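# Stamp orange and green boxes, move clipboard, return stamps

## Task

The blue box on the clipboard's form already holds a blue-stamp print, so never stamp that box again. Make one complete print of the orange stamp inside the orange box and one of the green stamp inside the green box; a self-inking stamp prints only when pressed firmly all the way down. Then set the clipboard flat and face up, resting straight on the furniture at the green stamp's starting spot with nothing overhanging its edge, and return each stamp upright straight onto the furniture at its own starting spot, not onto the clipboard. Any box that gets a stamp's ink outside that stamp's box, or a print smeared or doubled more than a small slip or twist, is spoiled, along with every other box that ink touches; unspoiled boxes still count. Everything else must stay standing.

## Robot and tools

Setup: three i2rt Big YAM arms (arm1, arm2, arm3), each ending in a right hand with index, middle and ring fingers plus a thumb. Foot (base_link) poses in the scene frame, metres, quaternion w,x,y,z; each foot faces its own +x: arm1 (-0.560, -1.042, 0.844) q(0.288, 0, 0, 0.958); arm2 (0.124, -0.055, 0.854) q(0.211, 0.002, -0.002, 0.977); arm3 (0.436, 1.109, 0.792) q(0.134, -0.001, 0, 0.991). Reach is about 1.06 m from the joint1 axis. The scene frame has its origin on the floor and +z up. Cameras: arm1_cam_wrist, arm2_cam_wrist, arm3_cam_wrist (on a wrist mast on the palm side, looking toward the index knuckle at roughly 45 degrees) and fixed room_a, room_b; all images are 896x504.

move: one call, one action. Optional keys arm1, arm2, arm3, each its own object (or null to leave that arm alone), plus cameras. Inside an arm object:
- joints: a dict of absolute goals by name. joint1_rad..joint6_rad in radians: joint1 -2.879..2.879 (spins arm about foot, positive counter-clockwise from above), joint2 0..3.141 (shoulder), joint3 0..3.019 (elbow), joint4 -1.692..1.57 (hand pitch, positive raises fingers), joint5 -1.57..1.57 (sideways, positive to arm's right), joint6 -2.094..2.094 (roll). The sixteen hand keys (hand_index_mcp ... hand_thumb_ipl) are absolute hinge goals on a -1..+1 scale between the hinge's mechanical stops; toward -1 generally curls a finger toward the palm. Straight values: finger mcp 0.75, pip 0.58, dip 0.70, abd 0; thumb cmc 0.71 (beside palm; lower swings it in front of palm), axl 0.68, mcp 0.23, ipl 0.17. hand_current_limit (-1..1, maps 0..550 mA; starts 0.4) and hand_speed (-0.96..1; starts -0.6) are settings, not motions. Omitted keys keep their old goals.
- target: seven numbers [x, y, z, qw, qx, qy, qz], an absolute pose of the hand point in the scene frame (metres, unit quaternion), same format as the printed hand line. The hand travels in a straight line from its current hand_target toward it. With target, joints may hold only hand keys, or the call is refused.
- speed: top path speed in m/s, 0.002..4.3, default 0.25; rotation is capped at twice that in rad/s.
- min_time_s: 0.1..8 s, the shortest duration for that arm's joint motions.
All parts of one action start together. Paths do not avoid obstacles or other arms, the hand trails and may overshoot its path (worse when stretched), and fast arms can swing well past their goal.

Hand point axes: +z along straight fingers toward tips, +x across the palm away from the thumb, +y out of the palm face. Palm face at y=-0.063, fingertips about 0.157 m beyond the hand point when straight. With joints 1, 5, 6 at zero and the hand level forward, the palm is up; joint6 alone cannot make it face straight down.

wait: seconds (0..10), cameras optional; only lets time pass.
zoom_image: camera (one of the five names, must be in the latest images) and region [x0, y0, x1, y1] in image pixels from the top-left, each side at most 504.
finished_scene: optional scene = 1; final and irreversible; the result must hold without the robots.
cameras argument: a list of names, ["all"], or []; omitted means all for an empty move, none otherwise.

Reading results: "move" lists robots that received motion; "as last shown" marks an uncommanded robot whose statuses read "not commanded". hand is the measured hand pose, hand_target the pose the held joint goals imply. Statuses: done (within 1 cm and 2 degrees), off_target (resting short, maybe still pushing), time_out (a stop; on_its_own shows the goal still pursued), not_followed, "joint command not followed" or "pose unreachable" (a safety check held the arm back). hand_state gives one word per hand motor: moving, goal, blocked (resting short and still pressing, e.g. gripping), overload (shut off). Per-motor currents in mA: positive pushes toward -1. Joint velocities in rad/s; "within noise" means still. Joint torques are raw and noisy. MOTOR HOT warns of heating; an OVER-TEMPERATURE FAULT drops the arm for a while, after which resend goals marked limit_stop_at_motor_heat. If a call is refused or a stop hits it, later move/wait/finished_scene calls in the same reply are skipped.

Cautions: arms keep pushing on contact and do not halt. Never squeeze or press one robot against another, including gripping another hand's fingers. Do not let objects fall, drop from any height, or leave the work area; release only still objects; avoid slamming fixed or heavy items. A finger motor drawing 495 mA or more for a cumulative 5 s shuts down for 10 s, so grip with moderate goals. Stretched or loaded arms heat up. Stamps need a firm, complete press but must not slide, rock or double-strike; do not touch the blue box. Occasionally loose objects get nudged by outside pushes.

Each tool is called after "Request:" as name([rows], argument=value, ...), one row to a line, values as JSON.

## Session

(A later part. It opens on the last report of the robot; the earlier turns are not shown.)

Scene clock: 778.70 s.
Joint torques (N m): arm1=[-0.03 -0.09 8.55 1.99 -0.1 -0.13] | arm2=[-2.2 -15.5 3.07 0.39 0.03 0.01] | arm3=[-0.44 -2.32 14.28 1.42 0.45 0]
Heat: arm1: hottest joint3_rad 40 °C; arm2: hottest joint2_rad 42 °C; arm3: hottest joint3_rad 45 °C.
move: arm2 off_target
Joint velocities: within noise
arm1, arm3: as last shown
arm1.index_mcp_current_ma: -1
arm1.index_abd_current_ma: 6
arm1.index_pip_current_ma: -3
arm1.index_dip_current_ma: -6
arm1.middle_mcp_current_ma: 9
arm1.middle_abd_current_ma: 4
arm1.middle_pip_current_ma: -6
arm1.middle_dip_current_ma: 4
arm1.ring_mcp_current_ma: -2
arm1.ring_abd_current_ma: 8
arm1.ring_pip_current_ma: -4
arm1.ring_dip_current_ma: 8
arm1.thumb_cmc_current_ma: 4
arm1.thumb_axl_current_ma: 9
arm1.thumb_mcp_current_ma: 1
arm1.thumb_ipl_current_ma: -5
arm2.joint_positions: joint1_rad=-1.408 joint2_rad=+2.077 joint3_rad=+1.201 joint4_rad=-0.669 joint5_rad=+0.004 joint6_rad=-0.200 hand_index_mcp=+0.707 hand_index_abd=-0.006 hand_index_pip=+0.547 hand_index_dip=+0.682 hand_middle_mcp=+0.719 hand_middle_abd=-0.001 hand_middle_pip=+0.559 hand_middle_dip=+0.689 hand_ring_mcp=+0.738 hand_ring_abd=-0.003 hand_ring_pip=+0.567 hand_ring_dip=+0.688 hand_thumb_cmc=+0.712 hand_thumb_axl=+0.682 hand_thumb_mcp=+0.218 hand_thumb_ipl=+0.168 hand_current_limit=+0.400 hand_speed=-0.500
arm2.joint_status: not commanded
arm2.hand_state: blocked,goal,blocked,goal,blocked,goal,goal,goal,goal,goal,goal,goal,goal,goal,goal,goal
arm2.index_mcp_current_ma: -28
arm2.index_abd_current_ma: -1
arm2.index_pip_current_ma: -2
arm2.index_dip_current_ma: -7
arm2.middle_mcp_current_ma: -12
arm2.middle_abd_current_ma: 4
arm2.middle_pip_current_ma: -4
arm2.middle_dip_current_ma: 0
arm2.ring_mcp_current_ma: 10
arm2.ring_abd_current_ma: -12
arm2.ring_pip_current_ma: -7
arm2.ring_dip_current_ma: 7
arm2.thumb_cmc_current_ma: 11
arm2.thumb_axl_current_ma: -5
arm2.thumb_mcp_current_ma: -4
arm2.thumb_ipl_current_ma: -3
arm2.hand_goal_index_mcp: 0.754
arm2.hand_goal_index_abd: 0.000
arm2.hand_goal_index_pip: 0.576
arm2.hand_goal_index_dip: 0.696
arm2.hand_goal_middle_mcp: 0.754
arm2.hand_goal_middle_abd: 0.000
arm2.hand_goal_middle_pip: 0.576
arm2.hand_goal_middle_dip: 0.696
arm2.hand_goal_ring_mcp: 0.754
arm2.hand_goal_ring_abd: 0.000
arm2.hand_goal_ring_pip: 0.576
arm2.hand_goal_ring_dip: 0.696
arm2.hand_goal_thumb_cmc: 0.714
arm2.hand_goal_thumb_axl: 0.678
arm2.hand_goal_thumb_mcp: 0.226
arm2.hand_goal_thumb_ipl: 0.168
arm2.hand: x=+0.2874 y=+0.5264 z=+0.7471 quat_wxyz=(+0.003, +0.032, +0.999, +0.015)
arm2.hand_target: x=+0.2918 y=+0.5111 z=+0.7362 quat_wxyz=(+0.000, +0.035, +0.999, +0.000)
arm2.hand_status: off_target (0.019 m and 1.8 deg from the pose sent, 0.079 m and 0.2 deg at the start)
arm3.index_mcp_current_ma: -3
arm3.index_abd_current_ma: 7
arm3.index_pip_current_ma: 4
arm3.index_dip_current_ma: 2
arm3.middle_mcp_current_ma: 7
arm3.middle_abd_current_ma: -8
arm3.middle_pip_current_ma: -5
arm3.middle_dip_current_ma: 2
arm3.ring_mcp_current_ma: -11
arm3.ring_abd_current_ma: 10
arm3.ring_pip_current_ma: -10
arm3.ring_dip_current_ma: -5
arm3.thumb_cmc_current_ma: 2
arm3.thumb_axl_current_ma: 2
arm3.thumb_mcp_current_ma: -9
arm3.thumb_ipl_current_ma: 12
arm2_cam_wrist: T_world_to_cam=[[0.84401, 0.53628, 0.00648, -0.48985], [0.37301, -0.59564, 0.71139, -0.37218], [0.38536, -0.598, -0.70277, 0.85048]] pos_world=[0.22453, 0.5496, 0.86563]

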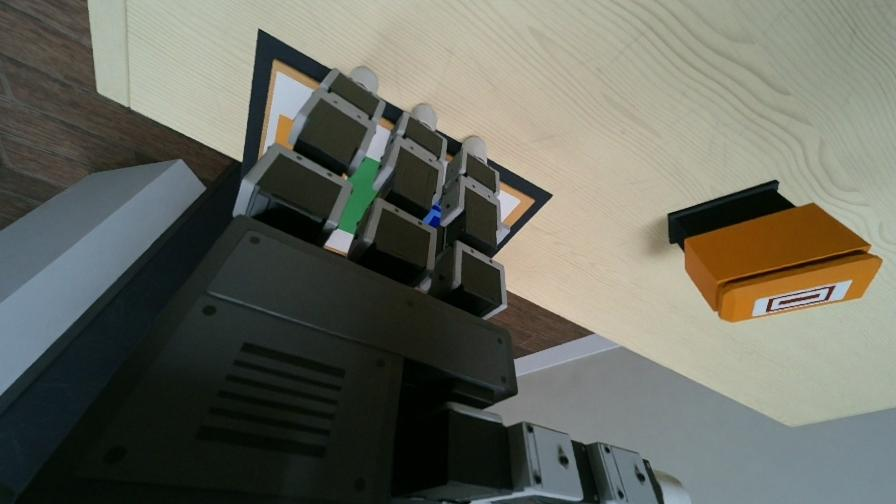

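Request:
move(arm2={"target":[0.292,0.525,0.85,0,0.0349,0.9994,0],"speed":0.1})

Request:
move(arm2={"joints":{"joint1_rad":-0.75},"min_time_s":2}, cameras=["arm3_cam_wrist","room_a","room_b"])

Request:
zoom_image(camera="arm3_cam_wrist", region=[400, 0, 560, 150])

Scene clock: 781.80 s.
Joint torques (N m): arm1=[0.03 -0.15 8.53 1.99 -0.1 -0.13] | arm2=[-1.67 -16.21 7.66 -0.14 0.06 0.09] | arm3=[-0.73 -2.55 14.41 1.4 0.53 -0.05]
Heat: arm1: hottest joint3_rad 40 °C; arm2: hottest joint2_rad 42 °C; arm3: hottest joint3_rad 45 °C.
move: arm2 off_target
Joint velocities: within noise
arm1, arm3: as last shown
arm1.index_abd_current_ma: 4
arm1.index_pip_current_ma: 5
arm1.index_dip_current_ma: -8
arm1.middle_mcp_current_ma: 5
arm1.middle_abd_current_ma: 9
arm1.middle_pip_current_ma: -2
arm1.middle_dip_current_ma: -6
arm1.ring_mcp_current_ma: 8
arm1.ring_abd_current_ma: 2
arm1.ring_pip_current_ma: -3
arm1.ring_dip_current_ma: 11
arm1.thumb_cmc_current_ma: 16
arm1.thumb_axl_current_ma: 10
arm1.thumb_mcp_current_ma: 12
arm1.thumb_ipl_current_ma: -7
arm2.joint_positions: joint1_rad=-1.409 joint2_rad=+1.914 joint3_rad=+1.236 joint4_rad=-0.931 joint5_rad=+0.004 joint6_rad=-0.201 hand_index_mcp=+0.742 hand_index_abd=+0.002 hand_index_pip=+0.568 hand_index_dip=+0.689 hand_middle_mcp=+0.743 hand_middle_abd=+0.001 hand_middle_pip=+0.569 hand_middle_dip=+0.689 hand_ring_mcp=+0.743 hand_ring_abd=-0.003 hand_ring_pip=+0.568 hand_ring_dip=+0.688 hand_thumb_cmc=+0.708 hand_thumb_axl=+0.682 hand_thumb_mcp=+0.218 hand_thumb_ipl=+0.168 hand_current_limit=+0.400 hand_speed=-0.500
arm2.joint_status: not commanded
arm2.hand_state: goal,goal,goal,goal,goal,goal,goal,goal,goal,goal,goal,goal,goal,goal,goal,goal
arm2.index_mcp_current_ma: -12
arm2.index_abd_current_ma: -8
arm2.index_pip_current_ma: 4
arm2.index_dip_current_ma: -1
arm2.middle_mcp_current_ma: 1
arm2.middle_abd_current_ma: -2
arm2.middle_pip_current_ma: 0
arm2.middle_dip_current_ma: -1
arm2.ring_mcp_current_ma: 14
arm2.ring_abd_current_ma: -5
arm2.ring_pip_current_ma: -5
arm2.ring_dip_current_ma: 9
arm2.thumb_cmc_current_ma: 3
arm2.thumb_axl_current_ma: -5
arm2.thumb_mcp_current_ma: -4
arm2.thumb_ipl_current_ma: 3
arm2.hand_goal_index_mcp: 0.754
arm2.hand_goal_index_abd: 0.000
arm2.hand_goal_index_pip: 0.576
arm2.hand_goal_index_dip: 0.696
arm2.hand_goal_middle_mcp: 0.754
arm2.hand_goal_middle_abd: 0.000
arm2.hand_goal_middle_pip: 0.576
arm2.hand_goal_middle_dip: 0.696
arm2.hand_goal_ring_mcp: 0.754
arm2.hand_goal_ring_abd: 0.000
arm2.hand_goal_ring_pip: 0.576
arm2.hand_goal_ring_dip: 0.696
arm2.hand_goal_thumb_cmc: 0.714
arm2.hand_goal_thumb_axl: 0.678
arm2.hand_goal_thumb_mcp: 0.226
arm2.hand_goal_thumb_ipl: 0.168
arm2.hand: x=+0.2840 y=+0.5119 z=+0.8308 quat_wxyz=(-0.004, +0.031, +0.999, -0.016)
arm2.hand_target: x=+0.2919 y=+0.5245 z=+0.8502 quat_wxyz=(+0.000, +0.035, +0.999, +0.000)
arm2.hand_status: off_target (0.025 m and 1.9 deg from the pose sent, 0.103 m and 1.8 deg at the start)
arm3.index_abd_current_ma: 8
arm3.index_pip_current_ma: 6
arm3.index_dip_current_ma: 0
arm3.middle_mcp_current_ma: 11
arm3.middle_abd_current_ma: -11
arm3.middle_pip_current_ma: -11
arm3.middle_dip_current_ma: 3
arm3.ring_mcp_current_ma: -5
arm3.ring_abd_current_ma: 8
arm3.ring_pip_current_ma: -12
arm3.ring_dip_current_ma: -2
arm3.thumb_cmc_current_ma: 1
arm3.thumb_axl_current_ma: 7
arm3.thumb_mcp_current_ma: -6
arm3.thumb_ipl_current_ma: 3
pictures: none

Scene clock: 784.27 s.
Joint torques (N m): arm1=[0.03 -0.15 8.53 1.99 -0.09 -0.13] | arm2=[-1.26 -16.38 7.72 -0.1 0.06 0.11] | arm3=[-0.21 -2.73 14.39 1.2 0.52 -0.05]
Heat: arm1: hottest joint3_rad 41 °C; arm2: hottest joint2_rad 41 °C; arm3: hottest joint3_rad 45 °C.
move: arm2 done
Joint velocities: within noise
arm1.joint_positions: joint1_rad=+0.107 joint2_rad=+0.639 joint3_rad=+1.372 joint4_rad=-1.403 joint5_rad=-0.093 joint6_rad=+1.215 hand_index_mcp=+0.753 hand_index_abd=+0.000 hand_index_pip=+0.577 hand_index_dip=+0.696 hand_middle_mcp=+0.753 hand_middle_abd=+0.000 hand_middle_pip=+0.577 hand_middle_dip=+0.696 hand_ring_mcp=+0.753 hand_ring_abd=+0.000 hand_ring_pip=+0.577 hand_ring_dip=+0.696 hand_thumb_cmc=+0.714 hand_thumb_axl=+0.677 hand_thumb_mcp=+0.225 hand_thumb_ipl=+0.168 hand_current_limit=+0.400 hand_speed=-0.600
arm1.joint_status: not commanded
arm1.hand_state: goal,goal,goal,goal,goal,goal,goal,goal,goal,goal,goal,goal,goal,goal,goal,goal
arm1.index_mcp_current_ma: -5
arm1.index_abd_current_ma: 10
arm1.index_pip_current_ma: 11
arm1.index_dip_current_ma: -5
arm1.middle_mcp_current_ma: 9
arm1.middle_abd_current_ma: 5
arm1.middle_pip_current_ma: -4
arm1.middle_dip_current_ma: -1
arm1.ring_mcp_current_ma: -1
arm1.ring_abd_current_ma: -5
arm1.ring_pip_current_ma: -5
arm1.ring_dip_current_ma: 5
arm1.thumb_cmc_current_ma: 7
arm1.thumb_axl_current_ma: 4
arm1.thumb_mcp_current_ma: 5
arm1.thumb_ipl_current_ma: -10
arm1.hand_goal_index_mcp: 0.754
arm1.hand_goal_index_abd: 0.000
arm1.hand_goal_index_pip: 0.576
arm1.hand_goal_index_dip: 0.696
arm1.hand_goal_middle_mcp: 0.754
arm1.hand_goal_middle_abd: 0.000
arm1.hand_goal_middle_pip: 0.576
arm1.hand_goal_middle_dip: 0.696
arm1.hand_goal_ring_mcp: 0.754
arm1.hand_goal_ring_abd: 0.000
arm1.hand_goal_ring_pip: 0.576
arm1.hand_goal_ring_dip: 0.696
arm1.hand_goal_thumb_cmc: 0.714
arm1.hand_goal_thumb_axl: 0.678
arm1.hand_goal_thumb_mcp: 0.226
arm1.hand_goal_thumb_ipl: 0.168
arm1.hand: x=-0.7467 y=-0.8649 z=+1.3582 quat_wxyz=(-0.415, +0.034, +0.899, +0.137)
arm1.hand_target: x=-0.7441 y=-0.8642 z=+1.3721 quat_wxyz=(-0.427, +0.036, +0.892, +0.145)
arm1.hand_status: not commanded
arm2.joint_positions: joint1_rad=-0.749 joint2_rad=+1.914 joint3_rad=+1.236 joint4_rad=-0.931 joint5_rad=+0.004 joint6_rad=-0.201 hand_index_mcp=+0.742 hand_index_abd=+0.001 hand_index_pip=+0.568 hand_index_dip=+0.689 hand_middle_mcp=+0.743 hand_middle_abd=+0.000 hand_middle_pip=+0.569 hand_middle_dip=+0.689 hand_ring_mcp=+0.743 hand_ring_abd=+0.000 hand_ring_pip=+0.568 hand_ring_dip=+0.688 hand_thumb_cmc=+0.708 hand_thumb_axl=+0.682 hand_thumb_mcp=+0.218 hand_thumb_ipl=+0.168 hand_current_limit=+0.400 hand_speed=-0.500
arm2.joint_status: all done
arm2.hand_state: goal,goal,goal,goal,goal,goal,goal,goal,goal,goal,goal,goal,goal,goal,goal,goal
arm2.index_mcp_current_ma: -10
arm2.index_abd_current_ma: -4
arm2.index_pip_current_ma: 6
arm2.index_dip_current_ma: -12
arm2.middle_mcp_current_ma: -1
arm2.middle_abd_current_ma: 0
arm2.middle_pip_current_ma: -3
arm2.middle_dip_current_ma: 1
arm2.ring_mcp_current_ma: 9
arm2.ring_abd_current_ma: -7
arm2.ring_pip_current_ma: -7
arm2.ring_dip_current_ma: 8
arm2.thumb_cmc_current_ma: 10
arm2.thumb_axl_current_ma: -4
arm2.thumb_mcp_current_ma: -7
arm2.thumb_ipl_current_ma: -8
arm2.hand_goal_index_mcp: 0.754
arm2.hand_goal_index_abd: 0.000
arm2.hand_goal_index_pip: 0.576
arm2.hand_goal_index_dip: 0.696
arm2.hand_goal_middle_mcp: 0.754
arm2.hand_goal_middle_abd: 0.000
arm2.hand_goal_middle_pip: 0.576
arm2.hand_goal_middle_dip: 0.696
arm2.hand_goal_ring_mcp: 0.754
arm2.hand_goal_ring_abd: 0.000
arm2.hand_goal_ring_pip: 0.576
arm2.hand_goal_ring_dip: 0.696
arm2.hand_goal_thumb_cmc: 0.714
arm2.hand_goal_thumb_axl: 0.678
arm2.hand_goal_thumb_mcp: 0.226
arm2.hand_goal_thumb_ipl: 0.168
arm2.hand: x=-0.0970 y=+0.4908 z=+0.8318 quat_wxyz=(+0.003, -0.294, +0.956, -0.016)
arm2.hand_target: x=-0.1020 y=+0.5041 z=+0.8512 quat_wxyz=(+0.002, -0.294, +0.956, +0.001)
arm2.hand_status: not commanded
arm3: as last shown
arm3.index_mcp_current_ma: -5
arm3.index_abd_current_ma: 9
arm3.index_dip_current_ma: 1
arm3.middle_mcp_current_ma: 5
arm3.middle_abd_current_ma: -8
arm3.middle_pip_current_ma: -10
arm3.middle_dip_current_ma: 2
arm3.ring_mcp_current_ma: -8
arm3.ring_abd_current_ma: 6
arm3.ring_pip_current_ma: -11
arm3.ring_dip_current_ma: -4
arm3.thumb_axl_current_ma: 5
arm3.thumb_mcp_current_ma: -7
arm3.thumb_ipl_current_ma: 7
arm3_cam_wrist: T_world_to_cam=[[-0.65609, 0.62903, -0.41697, 0.23843], [0.71079, 0.70072, -0.06134, -0.80007], [0.2536, -0.33663, -0.90685, 1.33699]] pos_world=[0.38606, 0.86071, 1.26279]

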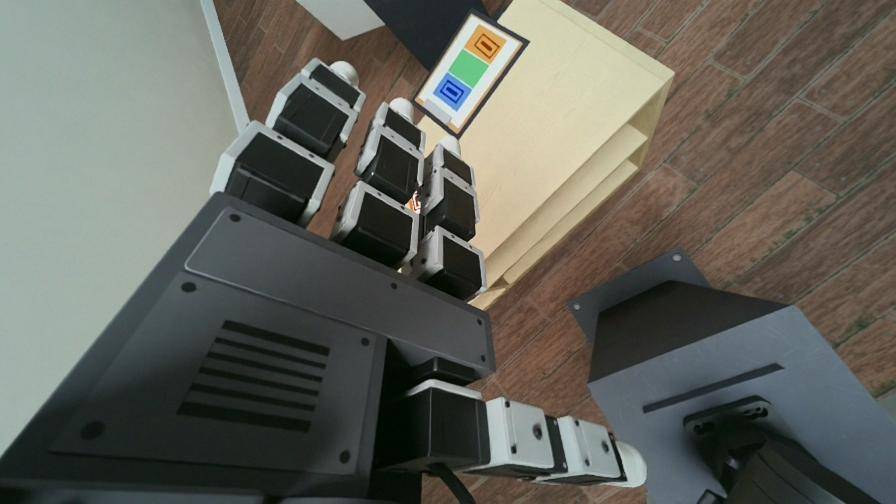

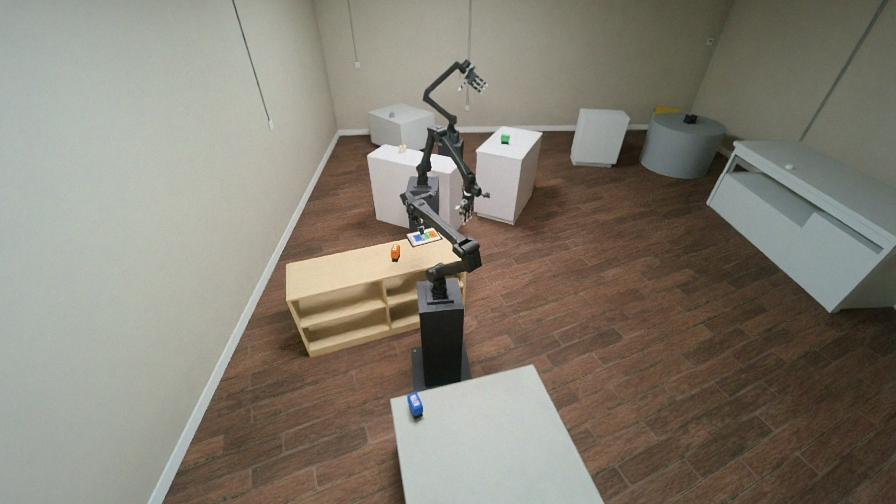

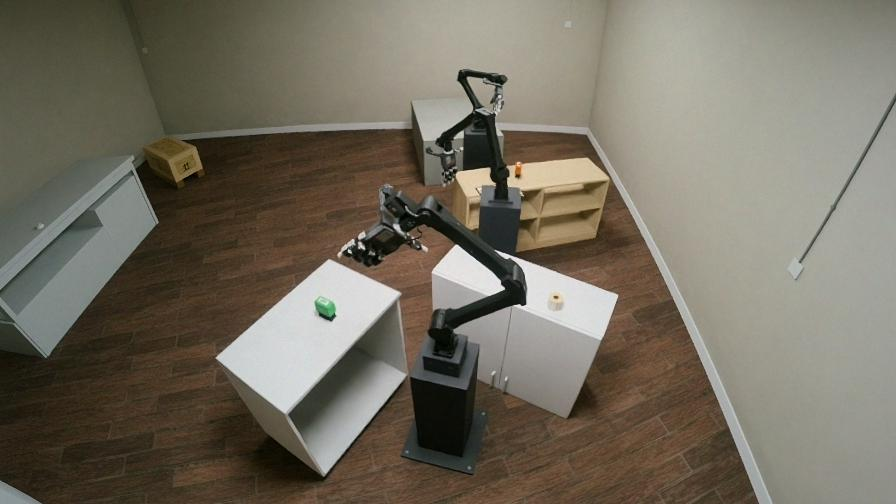

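Scaled by 3.150 from the camera's image (finer frame: 1280x720).

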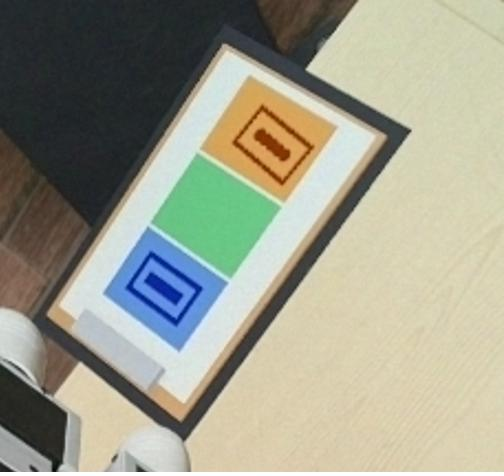

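Request:
move(arm2={"target":[0.30,0.26,0.85,0,-0.0349,0.9994,0],"speed":0.15}, cameras=["arm3_cam_wrist","arm2_cam_wrist"])

Request:
zoom_image(camera="arm3_cam_wrist", region=[380, 0, 580, 170])

Scene clock: 815.37 s.
Joint torques (N m): arm1=[0.03 -0.09 8.55 2 -0.09 -0.13] | arm2=[-1.9 -6.89 4.82 0.92 -0.1 -0.01] | arm3=[-0.67 -2.96 14.16 1.36 0.53 -0.04]
Heat: arm1: hottest joint3_rad 41 °C; arm2: hottest joint2_rad 41 °C; arm3: hottest joint3_rad 46 °C.
move: arm2 done
Joint velocities: within noise
arm1: as last shown
arm1.index_mcp_current_ma: -4
arm1.index_abd_current_ma: 4
arm1.index_pip_current_ma: 7
arm1.index_dip_current_ma: -4
arm1.middle_mcp_current_ma: 7
arm1.middle_abd_current_ma: 4
arm1.middle_dip_current_ma: 3
arm1.ring_mcp_current_ma: 1
arm1.ring_abd_current_ma: 6
arm1.ring_pip_current_ma: -8
arm1.ring_dip_current_ma: 4
arm1.thumb_cmc_current_ma: 5
arm1.thumb_axl_current_ma: 8
arm1.thumb_mcp_current_ma: 8
arm1.thumb_ipl_current_ma: 1
arm2.joint_positions: joint1_rad=-1.736 joint2_rad=+1.380 joint3_rad=+0.572 joint4_rad=-0.791 joint5_rad=+0.009 joint6_rad=-0.661 hand_index_mcp=+0.743 hand_index_abd=+0.005 hand_index_pip=+0.568 hand_index_dip=+0.689 hand_middle_mcp=+0.743 hand_middle_abd=+0.009 hand_middle_pip=+0.569 hand_middle_dip=+0.689 hand_ring_mcp=+0.743 hand_ring_abd=+0.005 hand_ring_pip=+0.568 hand_ring_dip=+0.688 hand_thumb_cmc=+0.708 hand_thumb_axl=+0.682 hand_thumb_mcp=+0.218 hand_thumb_ipl=+0.168 hand_current_limit=+0.400 hand_speed=-0.500
arm2.joint_status: not commanded
arm2.hand_state: goal,goal,goal,goal,goal,goal,goal,goal,goal,goal,goal,goal,goal,goal,goal,goal
arm2.index_mcp_current_ma: -16
arm2.index_abd_current_ma: -3
arm2.index_pip_current_ma: 0
arm2.index_dip_current_ma: -4
arm2.middle_mcp_current_ma: -1
arm2.middle_abd_current_ma: 12
arm2.middle_pip_current_ma: -3
arm2.middle_dip_current_ma: -4
arm2.ring_mcp_current_ma: -1
arm2.ring_abd_current_ma: -6
arm2.ring_pip_current_ma: -8
arm2.ring_dip_current_ma: 5
arm2.thumb_cmc_current_ma: 7
arm2.thumb_axl_current_ma: -5
arm2.thumb_mcp_current_ma: -11
arm2.thumb_ipl_current_ma: -5
arm2.hand_goal_index_mcp: 0.754
arm2.hand_goal_index_abd: 0.000
arm2.hand_goal_index_pip: 0.576
arm2.hand_goal_index_dip: 0.696
arm2.hand_goal_middle_mcp: 0.754
arm2.hand_goal_middle_abd: 0.000
arm2.hand_goal_middle_pip: 0.576
arm2.hand_goal_middle_dip: 0.696
arm2.hand_goal_ring_mcp: 0.754
arm2.hand_goal_ring_abd: 0.000
arm2.hand_goal_ring_pip: 0.576
arm2.hand_goal_ring_dip: 0.696
arm2.hand_goal_thumb_cmc: 0.714
arm2.hand_goal_thumb_axl: 0.678
arm2.hand_goal_thumb_mcp: 0.226
arm2.hand_goal_thumb_ipl: 0.168
arm2.hand: x=+0.2953 y=+0.2572 z=+0.8445 quat_wxyz=(-0.006, -0.035, +0.999, -0.011)
arm2.hand_target: x=+0.3001 y=+0.2600 z=+0.8500 quat_wxyz=(+0.000, -0.035, +0.999, +0.000)
arm2.hand_status: done (0.008 m and 1.4 deg from the pose sent, 0.460 m and 30.2 deg at the start)
arm3.joint_positions: joint1_rad=+2.143 joint2_rad=+0.730 joint3_rad=+0.874 joint4_rad=-0.866 joint5_rad=+0.592 joint6_rad=+1.703 hand_index_mcp=+0.754 hand_index_abd=+0.002 hand_index_pip=+0.577 hand_index_dip=+0.696 hand_middle_mcp=+0.754 hand_middle_abd=+0.003 hand_middle_pip=+0.577 hand_middle_dip=+0.696 hand_ring_mcp=+0.774 hand_ring_abd=+0.022 hand_ring_pip=+0.591 hand_ring_dip=+0.702 hand_thumb_cmc=+0.714 hand_thumb_axl=+0.677 hand_thumb_mcp=+0.226 hand_thumb_ipl=+0.168 hand_current_limit=+0.400 hand_speed=-0.600
arm3.joint_status: not commanded
arm3.hand_state: goal,goal,goal,goal,goal,goal,goal,goal,blocked,blocked,goal,goal,goal,goal,goal,goal
arm3.index_mcp_current_ma: -6
arm3.index_abd_current_ma: 9
arm3.index_pip_current_ma: 3
arm3.index_dip_current_ma: 0
arm3.middle_mcp_current_ma: 8
arm3.middle_abd_current_ma: -11
arm3.middle_pip_current_ma: -10
arm3.middle_dip_current_ma: -1
arm3.ring_mcp_current_ma: -2
arm3.ring_abd_current_ma: 5
arm3.ring_pip_current_ma: -5
arm3.ring_dip_current_ma: -6
arm3.thumb_cmc_current_ma: 5
arm3.thumb_axl_current_ma: 3
arm3.thumb_mcp_current_ma: -6
arm3.thumb_ipl_current_ma: 8
arm3.hand_goal_index_mcp: 0.754
arm3.hand_goal_index_abd: 0.000
arm3.hand_goal_index_pip: 0.576
arm3.hand_goal_index_dip: 0.696
arm3.hand_goal_middle_mcp: 0.754
arm3.hand_goal_middle_abd: 0.000
arm3.hand_goal_middle_pip: 0.576
arm3.hand_goal_middle_dip: 0.696
arm3.hand_goal_ring_mcp: 0.754
arm3.hand_goal_ring_abd: 0.000
arm3.hand_goal_ring_pip: 0.576
arm3.hand_goal_ring_dip: 0.696
arm3.hand_goal_thumb_cmc: 0.714
arm3.hand_goal_thumb_axl: 0.678
arm3.hand_goal_thumb_mcp: 0.226
arm3.hand_goal_thumb_ipl: 0.168
arm3.hand: x=+0.3588 y=+0.8021 z=+1.1410 quat_wxyz=(-0.435, -0.589, +0.654, -0.190)
arm3.hand_target: x=+0.3569 y=+0.8011 z=+1.1598 quat_wxyz=(-0.441, -0.576, +0.658, -0.202)
arm3.hand_status: not commanded
pictures: arm2_cam_wrist, arm3_cam_wrist
arm2_cam_wrist: T_world_to_cam=[[0.76536, 0.64243, -0.03879, -0.31861], [0.45931, -0.503, 0.73213, -0.67158], [0.45084, -0.57816, -0.68005, 0.71139]] pos_world=[0.2316, 0.27818, 0.96311]
arm3_cam_wrist: T_world_to_cam=[[-0.65609, 0.62903, -0.41697, 0.23843], [0.71079, 0.70072, -0.06134, -0.80007], [0.2536, -0.33663, -0.90685, 1.33699]] pos_world=[0.38606, 0.86071, 1.26279]

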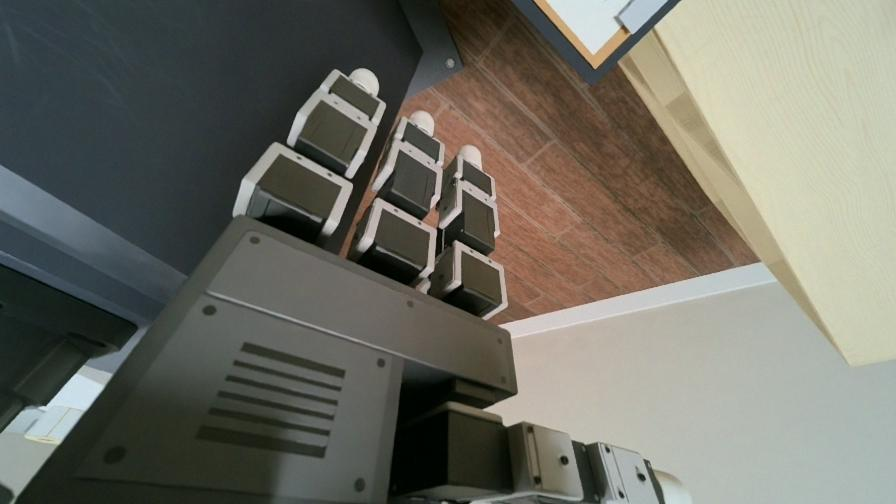

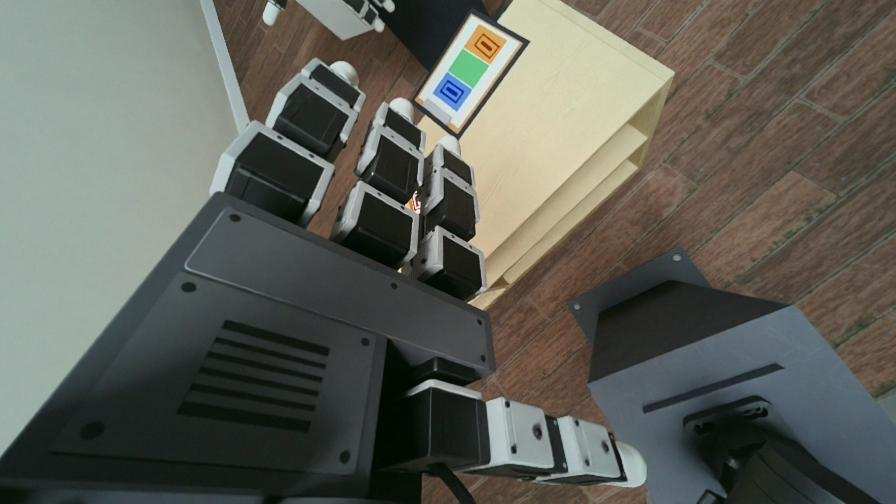

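Scaled by 2.520 from the camera's image (finer frame: 1280x720).

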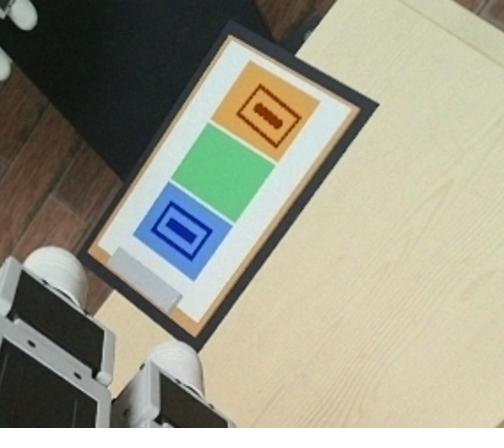

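Request:
move(arm2={"target":[0.302,0.26,0.70,0,-0.0349,0.9994,0],"speed":0.12})

Request:
move(arm2={"target":[0.302,0.26,0.60,0,-0.0349,0.9994,0],"speed":0.08}, cameras=["arm3_cam_wrist","arm2_cam_wrist","room_a"])

Request:
zoom_image(camera="arm3_cam_wrist", region=[380, 0, 580, 170])

Scene clock: 822.70 s.
Joint torques (N m): arm1=[-0.03 -0.09 8.55 2 -0.1 -0.13] | arm2=[-2.08 -7.82 1.88 1.07 -0.11 -0.01] | arm3=[-0.5 -2.49 14.3 1.29 0.54 -0.08]
Heat: arm1: hottest joint3_rad 41 °C; arm2: hottest joint2_rad 40 °C; arm3: hottest joint3_rad 46 °C.
move: arm2 done
Joint velocities: within noise
arm1, arm3: as last shown
arm1.index_mcp_current_ma: -3
arm1.index_abd_current_ma: 8
arm1.index_pip_current_ma: 10
arm1.middle_mcp_current_ma: 0
arm1.middle_pip_current_ma: -6
arm1.middle_dip_current_ma: 1
arm1.ring_mcp_current_ma: 3
arm1.ring_abd_current_ma: 8
arm1.ring_pip_current_ma: -7
arm1.thumb_cmc_current_ma: 11
arm1.thumb_axl_current_ma: 1
arm1.thumb_ipl_current_ma: -1
arm2.joint_positions: joint1_rad=-1.744 joint2_rad=+1.889 joint3_rad=+0.509 joint4_rad=-0.210 joint5_rad=+0.009 joint6_rad=-0.670 hand_index_mcp=+0.743 hand_index_abd=+0.005 hand_index_pip=+0.568 hand_index_dip=+0.689 hand_middle_mcp=+0.743 hand_middle_abd=+0.009 hand_middle_pip=+0.569 hand_middle_dip=+0.689 hand_ring_mcp=+0.743 hand_ring_abd=+0.005 hand_ring_pip=+0.568 hand_ring_dip=+0.688 hand_thumb_cmc=+0.708 hand_thumb_axl=+0.682 hand_thumb_mcp=+0.218 hand_thumb_ipl=+0.168 hand_current_limit=+0.400 hand_speed=-0.500
arm2.joint_status: not commanded
arm2.hand_state: goal,goal,goal,goal,goal,goal,goal,goal,goal,goal,goal,goal,goal,goal,goal,goal
arm2.index_mcp_current_ma: -12
arm2.index_abd_current_ma: -5
arm2.index_pip_current_ma: -2
arm2.index_dip_current_ma: -6
arm2.middle_mcp_current_ma: 5
arm2.middle_abd_current_ma: 5
arm2.middle_pip_current_ma: 0
arm2.middle_dip_current_ma: -1
arm2.ring_mcp_current_ma: 5
arm2.ring_abd_current_ma: -7
arm2.ring_pip_current_ma: -6
arm2.ring_dip_current_ma: 5
arm2.thumb_cmc_current_ma: 8
arm2.thumb_axl_current_ma: -7
arm2.thumb_mcp_current_ma: -9
arm2.thumb_ipl_current_ma: -9
arm2.hand_goal_index_mcp: 0.754
arm2.hand_goal_index_abd: 0.000
arm2.hand_goal_index_pip: 0.576
arm2.hand_goal_index_dip: 0.696
arm2.hand_goal_middle_mcp: 0.754
arm2.hand_goal_middle_abd: 0.000
arm2.hand_goal_middle_pip: 0.576
arm2.hand_goal_middle_dip: 0.696
arm2.hand_goal_ring_mcp: 0.754
arm2.hand_goal_ring_abd: 0.000
arm2.hand_goal_ring_pip: 0.576
arm2.hand_goal_ring_dip: 0.696
arm2.hand_goal_thumb_cmc: 0.714
arm2.hand_goal_thumb_axl: 0.678
arm2.hand_goal_thumb_mcp: 0.226
arm2.hand_goal_thumb_ipl: 0.168
arm2.hand: x=+0.2958 y=+0.2561 z=+0.7000 quat_wxyz=(-0.003, -0.036, +0.999, -0.007)
arm2.hand_target: x=+0.3021 y=+0.2599 z=+0.7002 quat_wxyz=(+0.000, -0.035, +0.999, +0.000)
arm2.hand_status: done (0.007 m and 0.9 deg from the pose sent, 0.145 m and 1.4 deg at the start)
arm3.index_mcp_current_ma: -5
arm3.index_abd_current_ma: 7
arm3.index_pip_current_ma: 8
arm3.index_dip_current_ma: -2
arm3.middle_mcp_current_ma: 10
arm3.middle_pip_current_ma: -14
arm3.middle_dip_current_ma: -2
arm3.ring_mcp_current_ma: -4
arm3.ring_pip_current_ma: -12
arm3.thumb_cmc_current_ma: 1
arm3.thumb_axl_current_ma: 5
arm3.thumb_mcp_current_ma: -8
arm3.thumb_ipl_current_ma: 4
pictures: none

Scene clock: 824.67 s.
Joint torques (N m): arm1=[-0.03 -0.15 8.54 1.98 -0.1 -0.13] | arm2=[-1.96 -9.76 -0.44 1.07 -0.11 -0.01] | arm3=[-1.85 -1.49 14.02 1.32 0.52 -0.02]
Heat: arm1: hottest joint3_rad 41 °C; arm2: hottest joint2_rad 40 °C; arm3: hottest joint3_rad 46 °C.
move: arm2 done
Joint velocities: within noise
arm1, arm3: as last shown
arm1.index_abd_current_ma: 9
arm1.index_pip_current_ma: 4
arm1.index_dip_current_ma: -6
arm1.middle_mcp_current_ma: 3
arm1.middle_abd_current_ma: 3
arm1.middle_pip_current_ma: -2
arm1.middle_dip_current_ma: -5
arm1.ring_mcp_current_ma: 0
arm1.ring_abd_current_ma: -1
arm1.ring_pip_current_ma: -10
arm1.ring_dip_current_ma: 6
arm1.thumb_cmc_current_ma: 12
arm1.thumb_axl_current_ma: 4
arm1.thumb_mcp_current_ma: 3
arm1.thumb_ipl_current_ma: -10
arm2.joint_positions: joint1_rad=-1.746 joint2_rad=+2.276 joint3_rad=+0.602 joint4_rad=+0.090 joint5_rad=+0.009 joint6_rad=-0.672 hand_index_mcp=+0.743 hand_index_abd=+0.005 hand_index_pip=+0.568 hand_index_dip=+0.689 hand_middle_mcp=+0.743 hand_middle_abd=+0.009 hand_middle_pip=+0.569 hand_middle_dip=+0.689 hand_ring_mcp=+0.743 hand_ring_abd=+0.005 hand_ring_pip=+0.568 hand_ring_dip=+0.688 hand_thumb_cmc=+0.708 hand_thumb_axl=+0.682 hand_thumb_mcp=+0.218 hand_thumb_ipl=+0.168 hand_current_limit=+0.400 hand_speed=-0.500
arm2.joint_status: not commanded
arm2.hand_state: goal,goal,goal,goal,goal,goal,goal,goal,goal,goal,goal,goal,goal,goal,goal,goal
arm2.index_mcp_current_ma: -12
arm2.index_abd_current_ma: -6
arm2.index_pip_current_ma: 4
arm2.index_dip_current_ma: -13
arm2.middle_mcp_current_ma: 2
arm2.middle_abd_current_ma: 10
arm2.middle_pip_current_ma: 1
arm2.middle_dip_current_ma: 11
arm2.ring_mcp_current_ma: 11
arm2.ring_abd_current_ma: -9
arm2.ring_pip_current_ma: -7
arm2.ring_dip_current_ma: 7
arm2.thumb_cmc_current_ma: 5
arm2.thumb_axl_current_ma: -1
arm2.thumb_mcp_current_ma: -19
arm2.thumb_ipl_current_ma: -12
arm2.hand_goal_index_mcp: 0.754
arm2.hand_goal_index_abd: 0.000
arm2.hand_goal_index_pip: 0.576
arm2.hand_goal_index_dip: 0.696
arm2.hand_goal_middle_mcp: 0.754
arm2.hand_goal_middle_abd: 0.000
arm2.hand_goal_middle_pip: 0.576
arm2.hand_goal_middle_dip: 0.696
arm2.hand_goal_ring_mcp: 0.754
arm2.hand_goal_ring_abd: 0.000
arm2.hand_goal_ring_pip: 0.576
arm2.hand_goal_ring_dip: 0.696
arm2.hand_goal_thumb_cmc: 0.714
arm2.hand_goal_thumb_axl: 0.678
arm2.hand_goal_thumb_mcp: 0.226
arm2.hand_goal_thumb_ipl: 0.168
arm2.hand: x=+0.2979 y=+0.2593 z=+0.6015 quat_wxyz=(-0.002, -0.036, +0.999, -0.005)
arm2.hand_target: x=+0.3020 y=+0.2599 z=+0.6001 quat_wxyz=(+0.000, -0.035, +0.999, +0.000)
arm2.hand_status: done (0.004 m and 0.6 deg from the pose sent, 0.100 m and 0.9 deg at the start)
arm3.index_abd_current_ma: 11
arm3.index_pip_current_ma: 2
arm3.index_dip_current_ma: 6
arm3.middle_mcp_current_ma: 9
arm3.middle_dip_current_ma: -1
arm3.ring_abd_current_ma: 6
arm3.ring_pip_current_ma: -7
arm3.ring_dip_current_ma: -3
arm3.thumb_cmc_current_ma: -4
arm3.thumb_axl_current_ma: 3
arm3.thumb_ipl_current_ma: 8
pictures: arm2_cam_wrist, arm3_cam_wrist, room_a
arm2_cam_wrist: T_world_to_cam=[[0.76422, 0.64448, -0.02468, -0.34005], [0.45455, -0.51106, 0.72952, -0.48868], [0.45755, -0.56874, -0.68351, 0.54378]] pos_world=[0.2332, 0.27868, 0.71979]
arm3_cam_wrist: T_world_to_cam=[[-0.65609, 0.62903, -0.41697, 0.23843], [0.71079, 0.70072, -0.06134, -0.80007], [0.2536, -0.33663, -0.90685, 1.33699]] pos_world=[0.38606, 0.86071, 1.26279]

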